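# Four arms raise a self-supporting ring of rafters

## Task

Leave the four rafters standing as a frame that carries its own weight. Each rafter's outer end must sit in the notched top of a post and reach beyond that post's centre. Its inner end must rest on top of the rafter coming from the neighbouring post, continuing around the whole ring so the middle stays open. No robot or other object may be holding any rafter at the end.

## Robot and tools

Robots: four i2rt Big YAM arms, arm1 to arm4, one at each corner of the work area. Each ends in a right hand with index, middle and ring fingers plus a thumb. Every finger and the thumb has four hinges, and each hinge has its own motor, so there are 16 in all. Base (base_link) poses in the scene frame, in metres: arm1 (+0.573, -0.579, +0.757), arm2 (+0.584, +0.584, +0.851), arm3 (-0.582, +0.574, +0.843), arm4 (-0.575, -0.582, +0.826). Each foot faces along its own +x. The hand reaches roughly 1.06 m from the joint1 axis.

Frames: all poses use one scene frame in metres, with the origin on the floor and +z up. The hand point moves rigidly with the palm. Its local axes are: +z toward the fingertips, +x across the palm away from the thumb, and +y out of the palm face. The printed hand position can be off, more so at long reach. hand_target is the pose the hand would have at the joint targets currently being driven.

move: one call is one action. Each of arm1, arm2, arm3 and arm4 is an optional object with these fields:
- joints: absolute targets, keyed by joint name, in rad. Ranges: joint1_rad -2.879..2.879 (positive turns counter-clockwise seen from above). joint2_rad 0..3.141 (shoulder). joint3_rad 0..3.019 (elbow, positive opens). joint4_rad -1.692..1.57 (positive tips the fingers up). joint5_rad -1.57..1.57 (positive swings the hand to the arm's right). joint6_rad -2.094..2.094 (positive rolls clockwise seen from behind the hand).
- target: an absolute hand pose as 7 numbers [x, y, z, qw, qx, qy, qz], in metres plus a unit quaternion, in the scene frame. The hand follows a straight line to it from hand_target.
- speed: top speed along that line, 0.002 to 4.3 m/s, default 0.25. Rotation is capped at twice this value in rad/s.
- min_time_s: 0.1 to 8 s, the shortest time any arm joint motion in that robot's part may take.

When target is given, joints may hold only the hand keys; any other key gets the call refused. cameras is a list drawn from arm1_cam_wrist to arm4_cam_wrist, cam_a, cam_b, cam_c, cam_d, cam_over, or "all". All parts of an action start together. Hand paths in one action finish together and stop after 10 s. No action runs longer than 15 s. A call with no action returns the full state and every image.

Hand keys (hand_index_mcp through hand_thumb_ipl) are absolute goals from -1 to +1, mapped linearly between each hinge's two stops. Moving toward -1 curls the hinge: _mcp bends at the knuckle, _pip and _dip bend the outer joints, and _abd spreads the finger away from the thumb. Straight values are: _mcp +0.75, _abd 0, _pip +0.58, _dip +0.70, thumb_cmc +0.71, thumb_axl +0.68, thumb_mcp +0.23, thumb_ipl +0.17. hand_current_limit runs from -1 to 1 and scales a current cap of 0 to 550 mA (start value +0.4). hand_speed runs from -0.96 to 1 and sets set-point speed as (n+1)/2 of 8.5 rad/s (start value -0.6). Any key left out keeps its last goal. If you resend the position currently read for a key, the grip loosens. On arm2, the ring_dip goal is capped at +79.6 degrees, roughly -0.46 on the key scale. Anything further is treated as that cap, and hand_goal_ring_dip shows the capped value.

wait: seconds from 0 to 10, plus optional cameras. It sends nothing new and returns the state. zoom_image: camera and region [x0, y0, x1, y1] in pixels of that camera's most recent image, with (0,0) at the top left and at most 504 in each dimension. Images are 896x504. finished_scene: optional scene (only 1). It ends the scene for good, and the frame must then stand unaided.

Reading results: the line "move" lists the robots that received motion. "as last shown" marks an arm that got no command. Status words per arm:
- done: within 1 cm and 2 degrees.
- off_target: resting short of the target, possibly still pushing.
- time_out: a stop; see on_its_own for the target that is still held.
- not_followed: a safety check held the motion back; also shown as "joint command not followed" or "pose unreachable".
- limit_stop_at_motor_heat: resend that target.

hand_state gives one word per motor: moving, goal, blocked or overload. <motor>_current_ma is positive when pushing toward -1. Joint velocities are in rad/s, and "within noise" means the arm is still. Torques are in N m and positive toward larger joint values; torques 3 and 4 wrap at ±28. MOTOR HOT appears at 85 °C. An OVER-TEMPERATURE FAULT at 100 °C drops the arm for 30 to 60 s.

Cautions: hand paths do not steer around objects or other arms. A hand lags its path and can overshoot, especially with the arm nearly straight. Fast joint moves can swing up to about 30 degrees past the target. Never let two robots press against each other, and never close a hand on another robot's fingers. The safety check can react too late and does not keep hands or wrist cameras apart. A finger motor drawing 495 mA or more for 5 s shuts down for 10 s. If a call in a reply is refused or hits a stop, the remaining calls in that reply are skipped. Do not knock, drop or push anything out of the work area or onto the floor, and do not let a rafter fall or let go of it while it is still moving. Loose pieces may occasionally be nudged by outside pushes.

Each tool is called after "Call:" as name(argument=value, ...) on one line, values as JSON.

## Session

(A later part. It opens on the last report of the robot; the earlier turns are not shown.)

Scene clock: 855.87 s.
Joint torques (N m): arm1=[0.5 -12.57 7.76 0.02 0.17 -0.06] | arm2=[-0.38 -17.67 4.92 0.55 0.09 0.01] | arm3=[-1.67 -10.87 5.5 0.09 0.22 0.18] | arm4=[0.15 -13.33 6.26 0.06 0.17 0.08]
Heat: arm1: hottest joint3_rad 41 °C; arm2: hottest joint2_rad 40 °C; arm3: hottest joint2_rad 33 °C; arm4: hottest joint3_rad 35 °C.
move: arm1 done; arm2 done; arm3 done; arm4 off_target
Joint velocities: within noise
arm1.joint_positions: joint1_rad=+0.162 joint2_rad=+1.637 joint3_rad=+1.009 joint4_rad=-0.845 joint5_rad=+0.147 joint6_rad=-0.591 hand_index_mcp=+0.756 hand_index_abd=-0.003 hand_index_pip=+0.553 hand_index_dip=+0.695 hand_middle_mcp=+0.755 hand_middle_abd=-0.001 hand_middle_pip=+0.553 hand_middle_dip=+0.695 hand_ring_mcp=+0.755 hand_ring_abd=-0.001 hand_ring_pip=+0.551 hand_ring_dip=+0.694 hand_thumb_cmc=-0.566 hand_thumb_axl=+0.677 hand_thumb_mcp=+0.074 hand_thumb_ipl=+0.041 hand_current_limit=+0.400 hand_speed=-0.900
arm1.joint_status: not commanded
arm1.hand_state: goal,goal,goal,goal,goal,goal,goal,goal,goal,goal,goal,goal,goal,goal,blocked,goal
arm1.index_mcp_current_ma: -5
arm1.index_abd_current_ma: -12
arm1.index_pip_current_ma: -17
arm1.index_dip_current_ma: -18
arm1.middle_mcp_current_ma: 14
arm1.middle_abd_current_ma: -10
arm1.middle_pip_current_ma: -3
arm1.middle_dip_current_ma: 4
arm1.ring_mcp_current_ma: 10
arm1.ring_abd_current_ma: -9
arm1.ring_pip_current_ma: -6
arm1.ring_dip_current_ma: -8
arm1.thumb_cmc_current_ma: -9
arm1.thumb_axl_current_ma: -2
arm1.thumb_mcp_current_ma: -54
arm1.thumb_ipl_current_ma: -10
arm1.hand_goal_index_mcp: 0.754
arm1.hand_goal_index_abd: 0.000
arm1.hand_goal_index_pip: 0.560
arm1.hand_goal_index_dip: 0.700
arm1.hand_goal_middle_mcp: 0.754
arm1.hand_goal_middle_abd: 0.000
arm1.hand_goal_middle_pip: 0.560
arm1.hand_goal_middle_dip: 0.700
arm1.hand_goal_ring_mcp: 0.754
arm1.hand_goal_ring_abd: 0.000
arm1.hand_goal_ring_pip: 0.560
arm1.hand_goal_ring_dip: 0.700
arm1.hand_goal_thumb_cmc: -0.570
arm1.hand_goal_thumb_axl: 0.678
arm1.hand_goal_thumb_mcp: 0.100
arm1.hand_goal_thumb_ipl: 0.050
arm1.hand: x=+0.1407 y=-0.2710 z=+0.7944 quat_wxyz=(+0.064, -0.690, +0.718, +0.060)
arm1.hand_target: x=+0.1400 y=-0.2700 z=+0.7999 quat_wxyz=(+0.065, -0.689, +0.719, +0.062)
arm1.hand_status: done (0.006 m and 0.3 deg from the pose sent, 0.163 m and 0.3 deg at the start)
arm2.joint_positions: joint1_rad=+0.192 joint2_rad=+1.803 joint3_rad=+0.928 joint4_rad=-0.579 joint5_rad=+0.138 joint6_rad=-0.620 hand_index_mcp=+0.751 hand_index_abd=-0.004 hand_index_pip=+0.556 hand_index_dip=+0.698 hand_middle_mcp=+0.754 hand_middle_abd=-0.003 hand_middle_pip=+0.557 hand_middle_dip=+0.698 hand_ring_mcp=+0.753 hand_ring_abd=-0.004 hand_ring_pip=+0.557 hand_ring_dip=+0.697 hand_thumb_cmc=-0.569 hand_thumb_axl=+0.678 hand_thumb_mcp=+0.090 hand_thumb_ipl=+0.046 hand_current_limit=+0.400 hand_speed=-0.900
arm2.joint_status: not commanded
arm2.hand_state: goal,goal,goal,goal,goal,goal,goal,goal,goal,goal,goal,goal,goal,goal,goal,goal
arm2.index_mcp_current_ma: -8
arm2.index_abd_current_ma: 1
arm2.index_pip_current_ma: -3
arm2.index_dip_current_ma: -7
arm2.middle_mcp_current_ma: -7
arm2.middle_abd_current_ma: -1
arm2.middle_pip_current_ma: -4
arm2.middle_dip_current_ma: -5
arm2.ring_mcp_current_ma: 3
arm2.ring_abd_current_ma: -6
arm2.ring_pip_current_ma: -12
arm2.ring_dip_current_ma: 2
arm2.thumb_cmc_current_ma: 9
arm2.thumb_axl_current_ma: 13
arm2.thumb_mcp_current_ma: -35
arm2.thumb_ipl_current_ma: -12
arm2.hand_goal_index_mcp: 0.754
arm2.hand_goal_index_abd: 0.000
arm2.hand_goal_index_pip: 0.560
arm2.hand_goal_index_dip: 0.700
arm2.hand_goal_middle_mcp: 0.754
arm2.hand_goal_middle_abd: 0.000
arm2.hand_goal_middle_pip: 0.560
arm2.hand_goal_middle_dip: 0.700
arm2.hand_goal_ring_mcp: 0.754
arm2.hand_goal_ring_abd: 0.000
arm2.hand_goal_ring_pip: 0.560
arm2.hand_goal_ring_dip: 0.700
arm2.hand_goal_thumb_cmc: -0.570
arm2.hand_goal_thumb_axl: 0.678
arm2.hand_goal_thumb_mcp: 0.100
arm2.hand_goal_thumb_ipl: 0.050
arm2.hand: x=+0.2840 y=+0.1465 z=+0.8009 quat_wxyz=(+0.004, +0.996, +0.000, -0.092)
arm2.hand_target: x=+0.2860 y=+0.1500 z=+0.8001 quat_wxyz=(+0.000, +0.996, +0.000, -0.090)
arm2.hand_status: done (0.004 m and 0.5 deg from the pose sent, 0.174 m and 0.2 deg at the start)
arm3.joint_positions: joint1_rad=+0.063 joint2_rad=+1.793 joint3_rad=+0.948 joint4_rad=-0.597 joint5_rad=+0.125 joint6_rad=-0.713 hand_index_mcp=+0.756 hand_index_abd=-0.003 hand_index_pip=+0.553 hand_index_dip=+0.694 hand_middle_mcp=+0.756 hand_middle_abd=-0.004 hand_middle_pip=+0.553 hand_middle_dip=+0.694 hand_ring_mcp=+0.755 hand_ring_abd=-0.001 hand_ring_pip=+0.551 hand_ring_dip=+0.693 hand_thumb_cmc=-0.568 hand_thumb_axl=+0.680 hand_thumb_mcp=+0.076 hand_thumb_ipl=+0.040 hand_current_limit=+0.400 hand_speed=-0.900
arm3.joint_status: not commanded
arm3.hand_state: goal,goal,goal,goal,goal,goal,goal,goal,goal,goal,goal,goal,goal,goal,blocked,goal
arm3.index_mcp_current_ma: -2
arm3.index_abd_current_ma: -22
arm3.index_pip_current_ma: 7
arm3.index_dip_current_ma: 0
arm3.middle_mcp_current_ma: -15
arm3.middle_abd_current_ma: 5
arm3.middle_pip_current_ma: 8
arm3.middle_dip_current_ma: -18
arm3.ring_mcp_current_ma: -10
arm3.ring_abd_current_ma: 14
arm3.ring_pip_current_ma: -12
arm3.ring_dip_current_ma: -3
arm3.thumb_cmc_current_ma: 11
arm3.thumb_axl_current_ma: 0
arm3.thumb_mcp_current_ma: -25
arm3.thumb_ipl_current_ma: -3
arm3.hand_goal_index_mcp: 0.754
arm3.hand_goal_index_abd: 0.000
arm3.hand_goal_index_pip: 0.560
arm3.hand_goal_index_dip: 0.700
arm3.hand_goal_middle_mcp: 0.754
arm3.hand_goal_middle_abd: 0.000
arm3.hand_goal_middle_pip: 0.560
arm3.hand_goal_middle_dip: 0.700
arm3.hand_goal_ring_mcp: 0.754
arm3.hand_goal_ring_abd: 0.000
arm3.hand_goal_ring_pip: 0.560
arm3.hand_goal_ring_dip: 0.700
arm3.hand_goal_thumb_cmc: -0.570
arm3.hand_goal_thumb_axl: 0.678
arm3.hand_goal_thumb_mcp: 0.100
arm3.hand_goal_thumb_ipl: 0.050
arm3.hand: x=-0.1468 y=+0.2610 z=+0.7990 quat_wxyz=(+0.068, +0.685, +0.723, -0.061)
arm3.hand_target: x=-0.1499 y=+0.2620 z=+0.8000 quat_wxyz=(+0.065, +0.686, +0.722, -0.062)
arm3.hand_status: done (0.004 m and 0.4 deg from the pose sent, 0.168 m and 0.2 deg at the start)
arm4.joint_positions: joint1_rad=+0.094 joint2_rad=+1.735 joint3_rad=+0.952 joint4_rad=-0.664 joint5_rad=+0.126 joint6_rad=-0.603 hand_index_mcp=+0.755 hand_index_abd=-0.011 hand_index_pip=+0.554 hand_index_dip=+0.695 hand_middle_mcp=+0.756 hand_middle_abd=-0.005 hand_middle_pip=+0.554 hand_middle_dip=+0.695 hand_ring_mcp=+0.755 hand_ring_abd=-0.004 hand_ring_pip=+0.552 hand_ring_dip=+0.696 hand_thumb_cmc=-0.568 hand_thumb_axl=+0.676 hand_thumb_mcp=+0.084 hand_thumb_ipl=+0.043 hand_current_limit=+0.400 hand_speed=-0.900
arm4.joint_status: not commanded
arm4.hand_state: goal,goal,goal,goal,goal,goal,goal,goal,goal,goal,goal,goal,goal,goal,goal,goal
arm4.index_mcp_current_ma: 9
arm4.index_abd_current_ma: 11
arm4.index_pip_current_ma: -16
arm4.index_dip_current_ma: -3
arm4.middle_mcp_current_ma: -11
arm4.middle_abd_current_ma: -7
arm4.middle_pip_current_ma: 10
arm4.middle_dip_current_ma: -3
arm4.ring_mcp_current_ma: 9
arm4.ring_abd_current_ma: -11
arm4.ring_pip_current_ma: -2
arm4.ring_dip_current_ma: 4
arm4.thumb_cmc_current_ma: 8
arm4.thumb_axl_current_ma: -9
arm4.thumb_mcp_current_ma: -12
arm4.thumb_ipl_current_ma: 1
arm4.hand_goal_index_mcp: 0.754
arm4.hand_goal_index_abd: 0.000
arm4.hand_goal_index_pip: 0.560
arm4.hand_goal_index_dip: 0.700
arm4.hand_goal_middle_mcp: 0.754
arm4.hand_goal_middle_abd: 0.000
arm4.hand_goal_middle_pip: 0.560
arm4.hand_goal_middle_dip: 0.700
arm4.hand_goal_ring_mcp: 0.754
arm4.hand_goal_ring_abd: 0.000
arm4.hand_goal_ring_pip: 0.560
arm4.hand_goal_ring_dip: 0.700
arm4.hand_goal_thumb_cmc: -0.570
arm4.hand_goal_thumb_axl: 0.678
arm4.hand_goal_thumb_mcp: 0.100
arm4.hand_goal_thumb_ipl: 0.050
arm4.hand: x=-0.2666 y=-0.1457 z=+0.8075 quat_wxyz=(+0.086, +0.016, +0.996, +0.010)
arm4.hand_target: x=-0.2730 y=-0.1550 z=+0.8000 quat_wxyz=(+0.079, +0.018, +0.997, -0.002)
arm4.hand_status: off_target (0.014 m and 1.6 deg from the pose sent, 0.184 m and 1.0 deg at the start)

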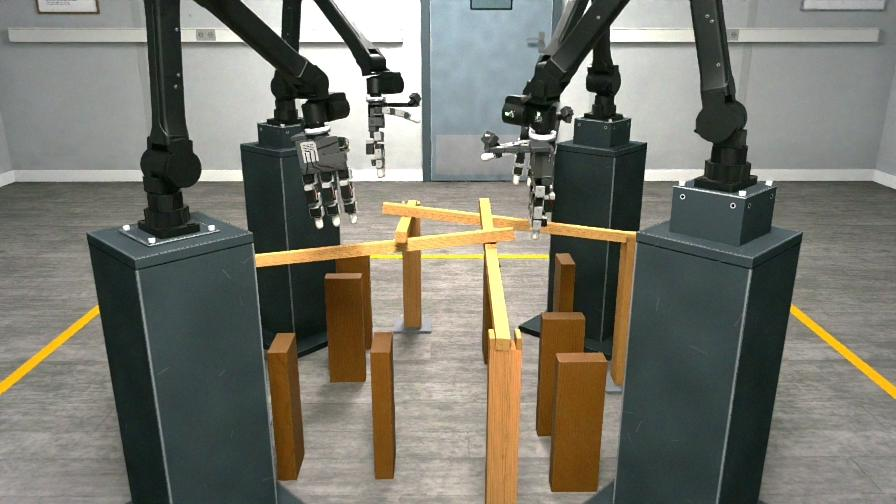

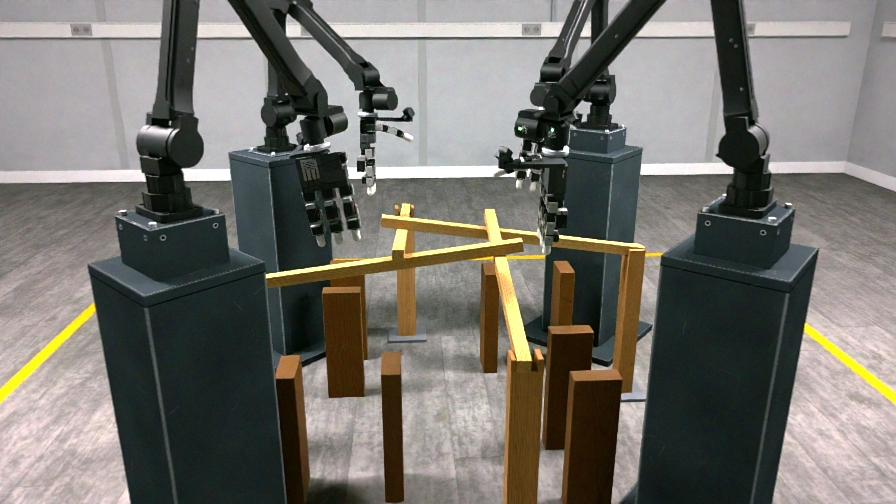

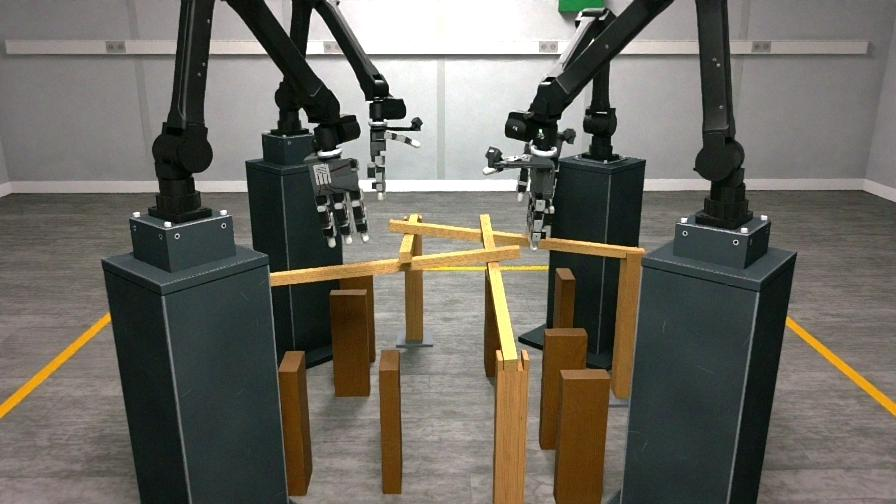

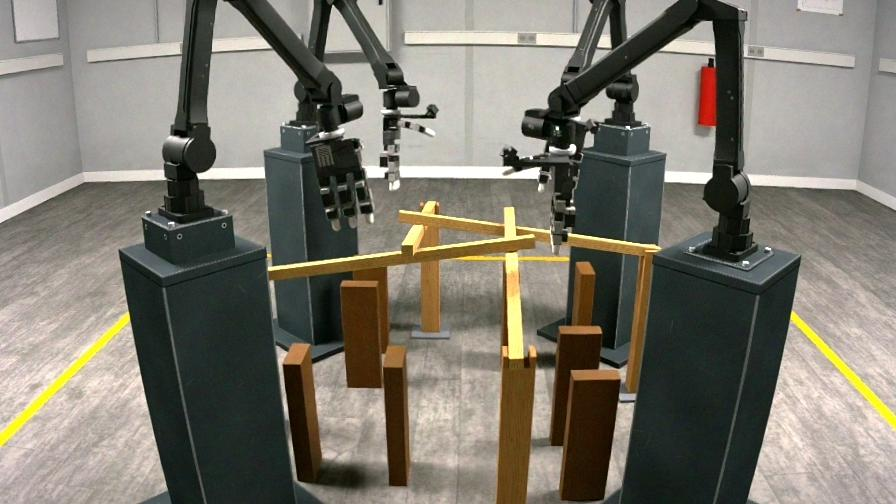

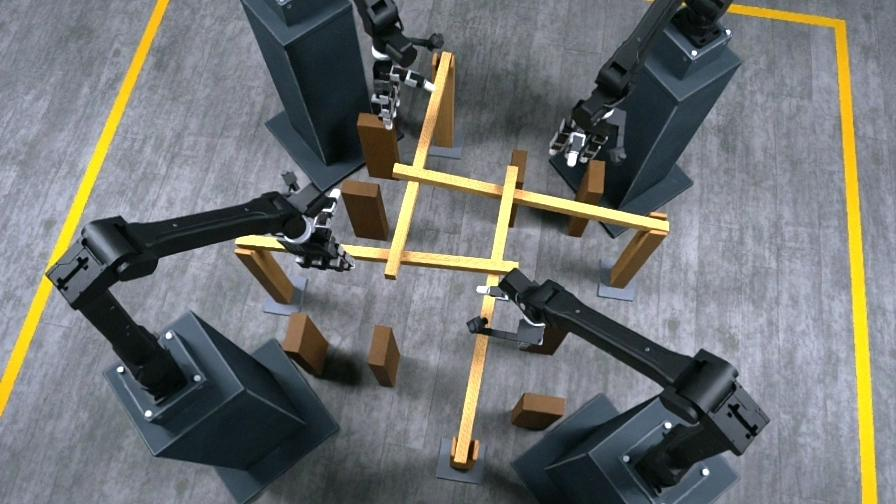

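Call:
move(cameras=["cam_a","cam_b","cam_c","cam_d","cam_over"])

Call:
zoom_image(camera="cam_d", region=[350, 130, 600, 400])

Call:
zoom_image(camera="cam_b", region=[350, 130, 600, 400])

Scene clock: 862.97 s.
Joint torques (N m): arm1=[1.14 -12.92 7.51 0.13 0.15 -0.05] | arm2=[-0.38 -17.67 4.92 0.54 0.09 0.01] | arm3=[-1.79 -10.87 5.5 0.09 0.21 0.17] | arm4=[0.32 -13.33 6.35 0.09 0.15 0.08]
Heat: arm1: hottest joint3_rad 41 °C; arm2: hottest joint2_rad 40 °C; arm3: hottest joint2_rad 33 °C; arm4: hottest joint3_rad 35 °C.
Joint velocities: within noise
arm1.joint_positions: joint1_rad=+0.162 joint2_rad=+1.637 joint3_rad=+1.009 joint4_rad=-0.845 joint5_rad=+0.147 joint6_rad=-0.591 hand_index_mcp=+0.756 hand_index_abd=-0.003 hand_index_pip=+0.553 hand_index_dip=+0.695 hand_middle_mcp=+0.755 hand_middle_abd=-0.001 hand_middle_pip=+0.553 hand_middle_dip=+0.695 hand_ring_mcp=+0.755 hand_ring_abd=-0.001 hand_ring_pip=+0.551 hand_ring_dip=+0.694 hand_thumb_cmc=-0.566 hand_thumb_axl=+0.677 hand_thumb_mcp=+0.074 hand_thumb_ipl=+0.041 hand_current_limit=+0.400 hand_speed=-0.900
arm1.joint_status: not commanded
arm1.hand_state: goal,goal,goal,goal,goal,goal,goal,goal,goal,goal,goal,goal,goal,goal,blocked,goal
arm1.index_mcp_current_ma: -13
arm1.index_abd_current_ma: -1
arm1.index_pip_current_ma: -9
arm1.index_dip_current_ma: -4
arm1.middle_mcp_current_ma: 17
arm1.middle_abd_current_ma: 4
arm1.middle_pip_current_ma: -18
arm1.middle_dip_current_ma: 12
arm1.ring_mcp_current_ma: 2
arm1.ring_abd_current_ma: -4
arm1.ring_pip_current_ma: -23
arm1.ring_dip_current_ma: -10
arm1.thumb_cmc_current_ma: -5
arm1.thumb_axl_current_ma: 0
arm1.thumb_mcp_current_ma: -45
arm1.thumb_ipl_current_ma: -16
arm1.hand_goal_index_mcp: 0.754
arm1.hand_goal_index_abd: 0.000
arm1.hand_goal_index_pip: 0.560
arm1.hand_goal_index_dip: 0.700
arm1.hand_goal_middle_mcp: 0.754
arm1.hand_goal_middle_abd: 0.000
arm1.hand_goal_middle_pip: 0.560
arm1.hand_goal_middle_dip: 0.700
arm1.hand_goal_ring_mcp: 0.754
arm1.hand_goal_ring_abd: 0.000
arm1.hand_goal_ring_pip: 0.560
arm1.hand_goal_ring_dip: 0.700
arm1.hand_goal_thumb_cmc: -0.570
arm1.hand_goal_thumb_axl: 0.678
arm1.hand_goal_thumb_mcp: 0.100
arm1.hand_goal_thumb_ipl: 0.050
arm1.hand: x=+0.1407 y=-0.2710 z=+0.7944 quat_wxyz=(+0.064, -0.690, +0.718, +0.060) (m; scene frame)
arm1.hand_target: x=+0.1400 y=-0.2700 z=+0.7999 quat_wxyz=(+0.065, -0.689, +0.719, +0.062) (m; scene frame)
arm1.hand_status: done (0.006 m and 0.3 deg from the pose sent, 0.163 m and 0.3 deg at the start)
arm2.joint_positions: joint1_rad=+0.192 joint2_rad=+1.803 joint3_rad=+0.928 joint4_rad=-0.579 joint5_rad=+0.138 joint6_rad=-0.620 hand_index_mcp=+0.751 hand_index_abd=-0.004 hand_index_pip=+0.556 hand_index_dip=+0.698 hand_middle_mcp=+0.754 hand_middle_abd=-0.003 hand_middle_pip=+0.557 hand_middle_dip=+0.698 hand_ring_mcp=+0.753 hand_ring_abd=-0.004 hand_ring_pip=+0.557 hand_ring_dip=+0.697 hand_thumb_cmc=-0.569 hand_thumb_axl=+0.678 hand_thumb_mcp=+0.090 hand_thumb_ipl=+0.046 hand_current_limit=+0.400 hand_speed=-0.900
arm2.joint_status: not commanded
arm2.hand_state: goal,goal,goal,goal,goal,goal,goal,goal,goal,goal,goal,goal,goal,goal,goal,goal
arm2.index_mcp_current_ma: -13
arm2.index_abd_current_ma: 1
arm2.index_pip_current_ma: 3
arm2.index_dip_current_ma: -3
arm2.middle_mcp_current_ma: -7
arm2.middle_abd_current_ma: -6
arm2.middle_pip_current_ma: -3
arm2.middle_dip_current_ma: -4
arm2.ring_mcp_current_ma: 6
arm2.ring_abd_current_ma: -13
arm2.ring_pip_current_ma: -12
arm2.ring_dip_current_ma: 0
arm2.thumb_cmc_current_ma: 6
arm2.thumb_axl_current_ma: 10
arm2.thumb_mcp_current_ma: -31
arm2.thumb_ipl_current_ma: -13
arm2.hand_goal_index_mcp: 0.754
arm2.hand_goal_index_abd: 0.000
arm2.hand_goal_index_pip: 0.560
arm2.hand_goal_index_dip: 0.700
arm2.hand_goal_middle_mcp: 0.754
arm2.hand_goal_middle_abd: 0.000
arm2.hand_goal_middle_pip: 0.560
arm2.hand_goal_middle_dip: 0.700
arm2.hand_goal_ring_mcp: 0.754
arm2.hand_goal_ring_abd: 0.000
arm2.hand_goal_ring_pip: 0.560
arm2.hand_goal_ring_dip: 0.700
arm2.hand_goal_thumb_cmc: -0.570
arm2.hand_goal_thumb_axl: 0.678
arm2.hand_goal_thumb_mcp: 0.100
arm2.hand_goal_thumb_ipl: 0.050
arm2.hand: x=+0.2840 y=+0.1465 z=+0.8009 quat_wxyz=(+0.004, +0.996, +0.000, -0.092) (m; scene frame)
arm2.hand_target: x=+0.2860 y=+0.1500 z=+0.8001 quat_wxyz=(+0.000, +0.996, +0.000, -0.090) (m; scene frame)
arm2.hand_status: done (0.004 m and 0.5 deg from the pose sent, 0.174 m and 0.2 deg at the start)
arm3.joint_positions: joint1_rad=+0.063 joint2_rad=+1.793 joint3_rad=+0.948 joint4_rad=-0.597 joint5_rad=+0.125 joint6_rad=-0.713 hand_index_mcp=+0.756 hand_index_abd=-0.003 hand_index_pip=+0.553 hand_index_dip=+0.694 hand_middle_mcp=+0.756 hand_middle_abd=-0.004 hand_middle_pip=+0.553 hand_middle_dip=+0.694 hand_ring_mcp=+0.755 hand_ring_abd=-0.001 hand_ring_pip=+0.551 hand_ring_dip=+0.693 hand_thumb_cmc=-0.568 hand_thumb_axl=+0.680 hand_thumb_mcp=+0.076 hand_thumb_ipl=+0.040 hand_current_limit=+0.400 hand_speed=-0.900
arm3.joint_status: not commanded
arm3.hand_state: goal,goal,goal,goal,goal,goal,goal,goal,goal,goal,goal,goal,goal,goal,blocked,goal
arm3.index_mcp_current_ma: 12
arm3.index_abd_current_ma: 10
arm3.index_pip_current_ma: -8
arm3.index_dip_current_ma: 6
arm3.middle_mcp_current_ma: 7
arm3.middle_abd_current_ma: -4
arm3.middle_pip_current_ma: 1
arm3.middle_dip_current_ma: -8
arm3.ring_mcp_current_ma: -12
arm3.ring_abd_current_ma: 10
arm3.ring_pip_current_ma: -13
arm3.ring_dip_current_ma: -19
arm3.thumb_cmc_current_ma: 11
arm3.thumb_axl_current_ma: 15
arm3.thumb_mcp_current_ma: -21
arm3.thumb_ipl_current_ma: -21
arm3.hand_goal_index_mcp: 0.754
arm3.hand_goal_index_abd: 0.000
arm3.hand_goal_index_pip: 0.560
arm3.hand_goal_index_dip: 0.700
arm3.hand_goal_middle_mcp: 0.754
arm3.hand_goal_middle_abd: 0.000
arm3.hand_goal_middle_pip: 0.560
arm3.hand_goal_middle_dip: 0.700
arm3.hand_goal_ring_mcp: 0.754
arm3.hand_goal_ring_abd: 0.000
arm3.hand_goal_ring_pip: 0.560
arm3.hand_goal_ring_dip: 0.700
arm3.hand_goal_thumb_cmc: -0.570
arm3.hand_goal_thumb_axl: 0.678
arm3.hand_goal_thumb_mcp: 0.100
arm3.hand_goal_thumb_ipl: 0.050
arm3.hand: x=-0.1468 y=+0.2610 z=+0.7990 quat_wxyz=(+0.068, +0.685, +0.723, -0.061) (m; scene frame)
arm3.hand_target: x=-0.1499 y=+0.2620 z=+0.8000 quat_wxyz=(+0.065, +0.686, +0.722, -0.062) (m; scene frame)
arm3.hand_status: done (0.004 m and 0.4 deg from the pose sent, 0.168 m and 0.2 deg at the start)
arm4.joint_positions: joint1_rad=+0.094 joint2_rad=+1.735 joint3_rad=+0.952 joint4_rad=-0.664 joint5_rad=+0.126 joint6_rad=-0.603 hand_index_mcp=+0.755 hand_index_abd=-0.011 hand_index_pip=+0.554 hand_index_dip=+0.695 hand_middle_mcp=+0.756 hand_middle_abd=-0.005 hand_middle_pip=+0.554 hand_middle_dip=+0.695 hand_ring_mcp=+0.755 hand_ring_abd=-0.004 hand_ring_pip=+0.552 hand_ring_dip=+0.696 hand_thumb_cmc=-0.568 hand_thumb_axl=+0.676 hand_thumb_mcp=+0.084 hand_thumb_ipl=+0.043 hand_current_limit=+0.400 hand_speed=-0.900
arm4.joint_status: not commanded
arm4.hand_state: goal,goal,goal,goal,goal,goal,goal,goal,goal,goal,goal,goal,goal,goal,goal,goal
arm4.index_mcp_current_ma: 10
arm4.index_abd_current_ma: 2
arm4.index_pip_current_ma: -9
arm4.index_dip_current_ma: 1
arm4.middle_mcp_current_ma: -4
arm4.middle_abd_current_ma: -2
arm4.middle_pip_current_ma: -8
arm4.middle_dip_current_ma: -10
arm4.ring_mcp_current_ma: 9
arm4.ring_abd_current_ma: -10
arm4.ring_pip_current_ma: -10
arm4.ring_dip_current_ma: -4
arm4.thumb_cmc_current_ma: 3
arm4.thumb_axl_current_ma: -4
arm4.thumb_mcp_current_ma: -21
arm4.thumb_ipl_current_ma: 12
arm4.hand_goal_index_mcp: 0.754
arm4.hand_goal_index_abd: 0.000
arm4.hand_goal_index_pip: 0.560
arm4.hand_goal_index_dip: 0.700
arm4.hand_goal_middle_mcp: 0.754
arm4.hand_goal_middle_abd: 0.000
arm4.hand_goal_middle_pip: 0.560
arm4.hand_goal_middle_dip: 0.700
arm4.hand_goal_ring_mcp: 0.754
arm4.hand_goal_ring_abd: 0.000
arm4.hand_goal_ring_pip: 0.560
arm4.hand_goal_ring_dip: 0.700
arm4.hand_goal_thumb_cmc: -0.570
arm4.hand_goal_thumb_axl: 0.678
arm4.hand_goal_thumb_mcp: 0.100
arm4.hand_goal_thumb_ipl: 0.050
arm4.hand: x=-0.2666 y=-0.1457 z=+0.8075 quat_wxyz=(+0.086, +0.016, +0.996, +0.010) (m; scene frame)
arm4.hand_target: x=-0.2730 y=-0.1550 z=+0.8000 quat_wxyz=(+0.079, +0.018, +0.997, -0.002) (m; scene frame)
arm4.hand_status: off_target (0.014 m and 1.6 deg from the pose sent, 0.184 m and 1.0 deg at the start)
pictures: cam_a, cam_b, cam_c, cam_d, cam_over

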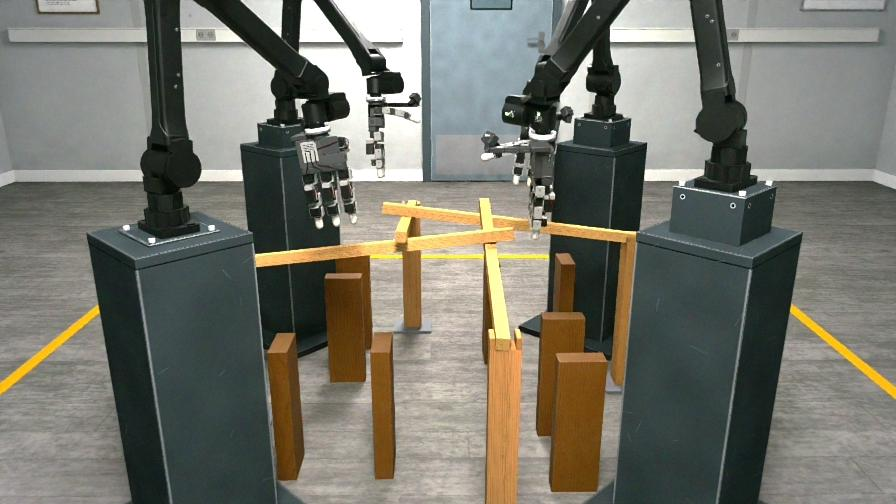

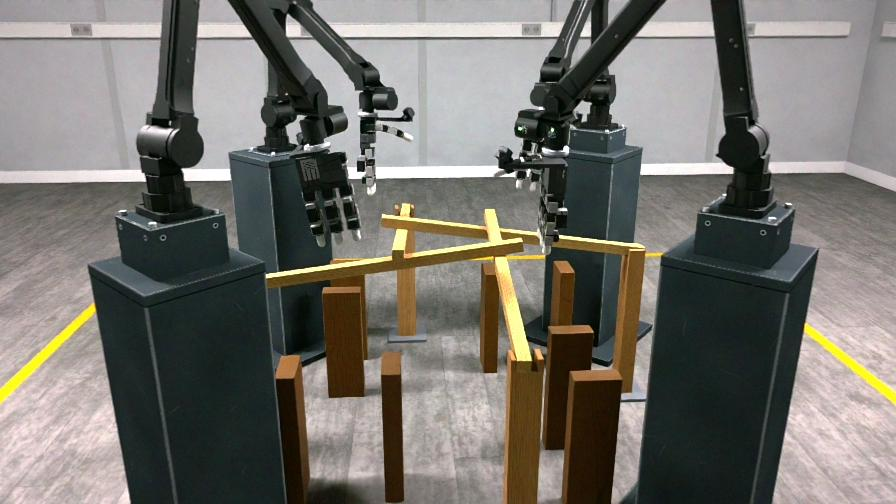

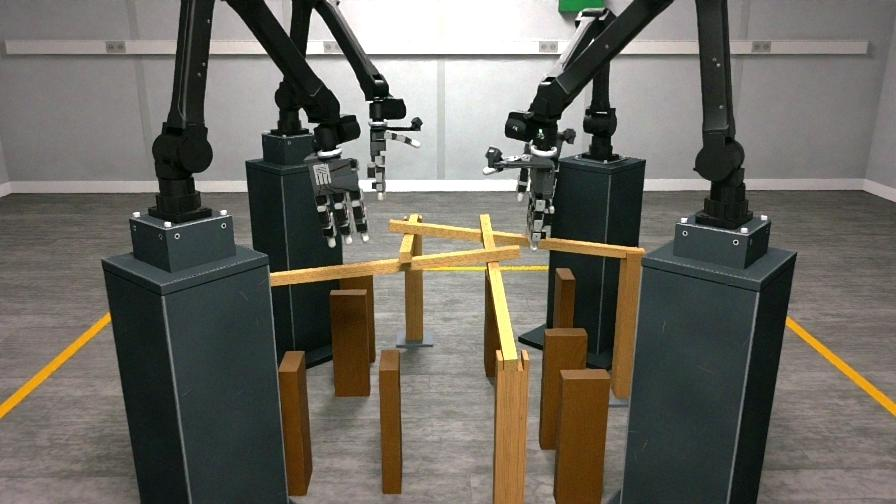

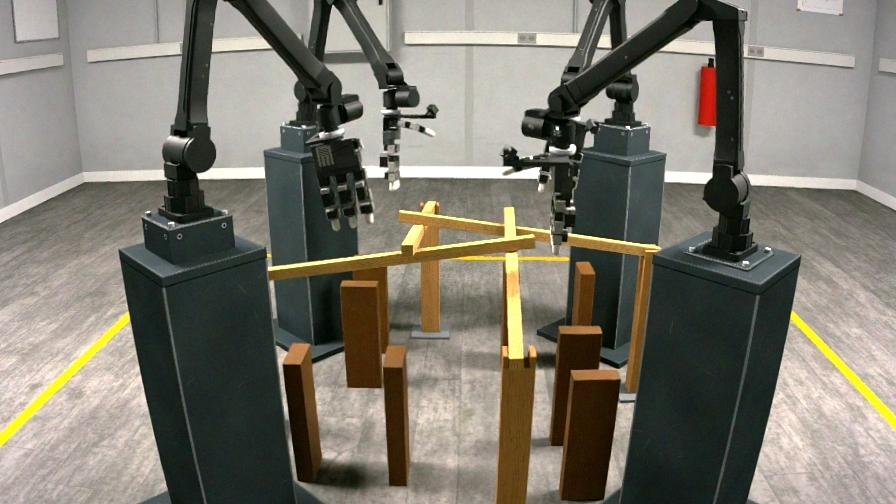

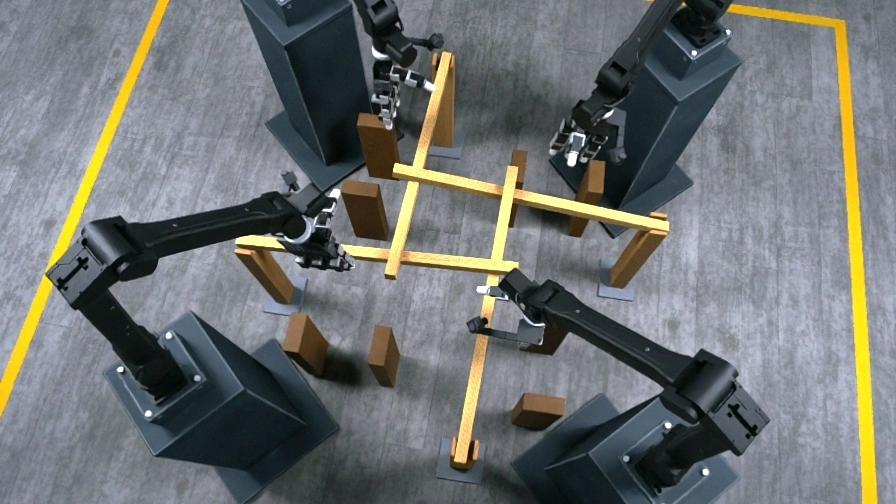

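Scaled by 1.867.

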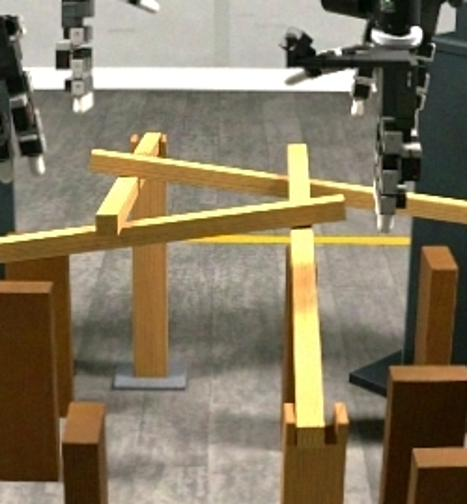

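Scaled by 1.867.

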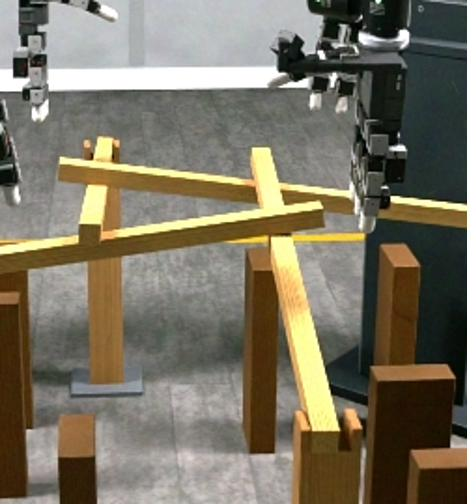

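Call:
zoom_image(camera="cam_a", region=[370, 190, 560, 380])

Call:
zoom_image(camera="cam_c", region=[370, 190, 560, 380])

Scaled by 2.653.

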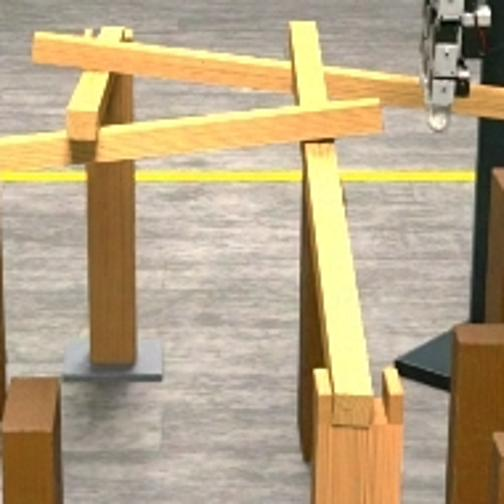

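Scaled by 2.653.

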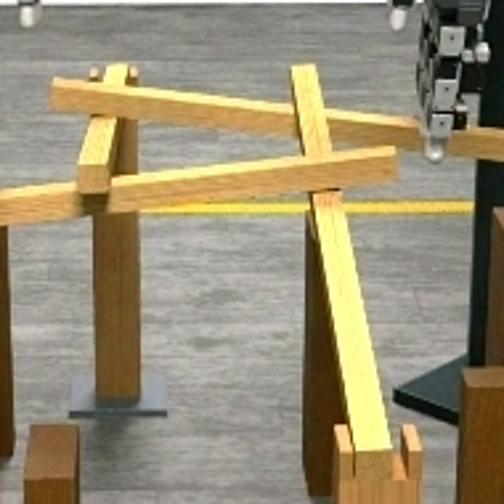

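Call:
finished_scene()

The scene is finished: the task was done.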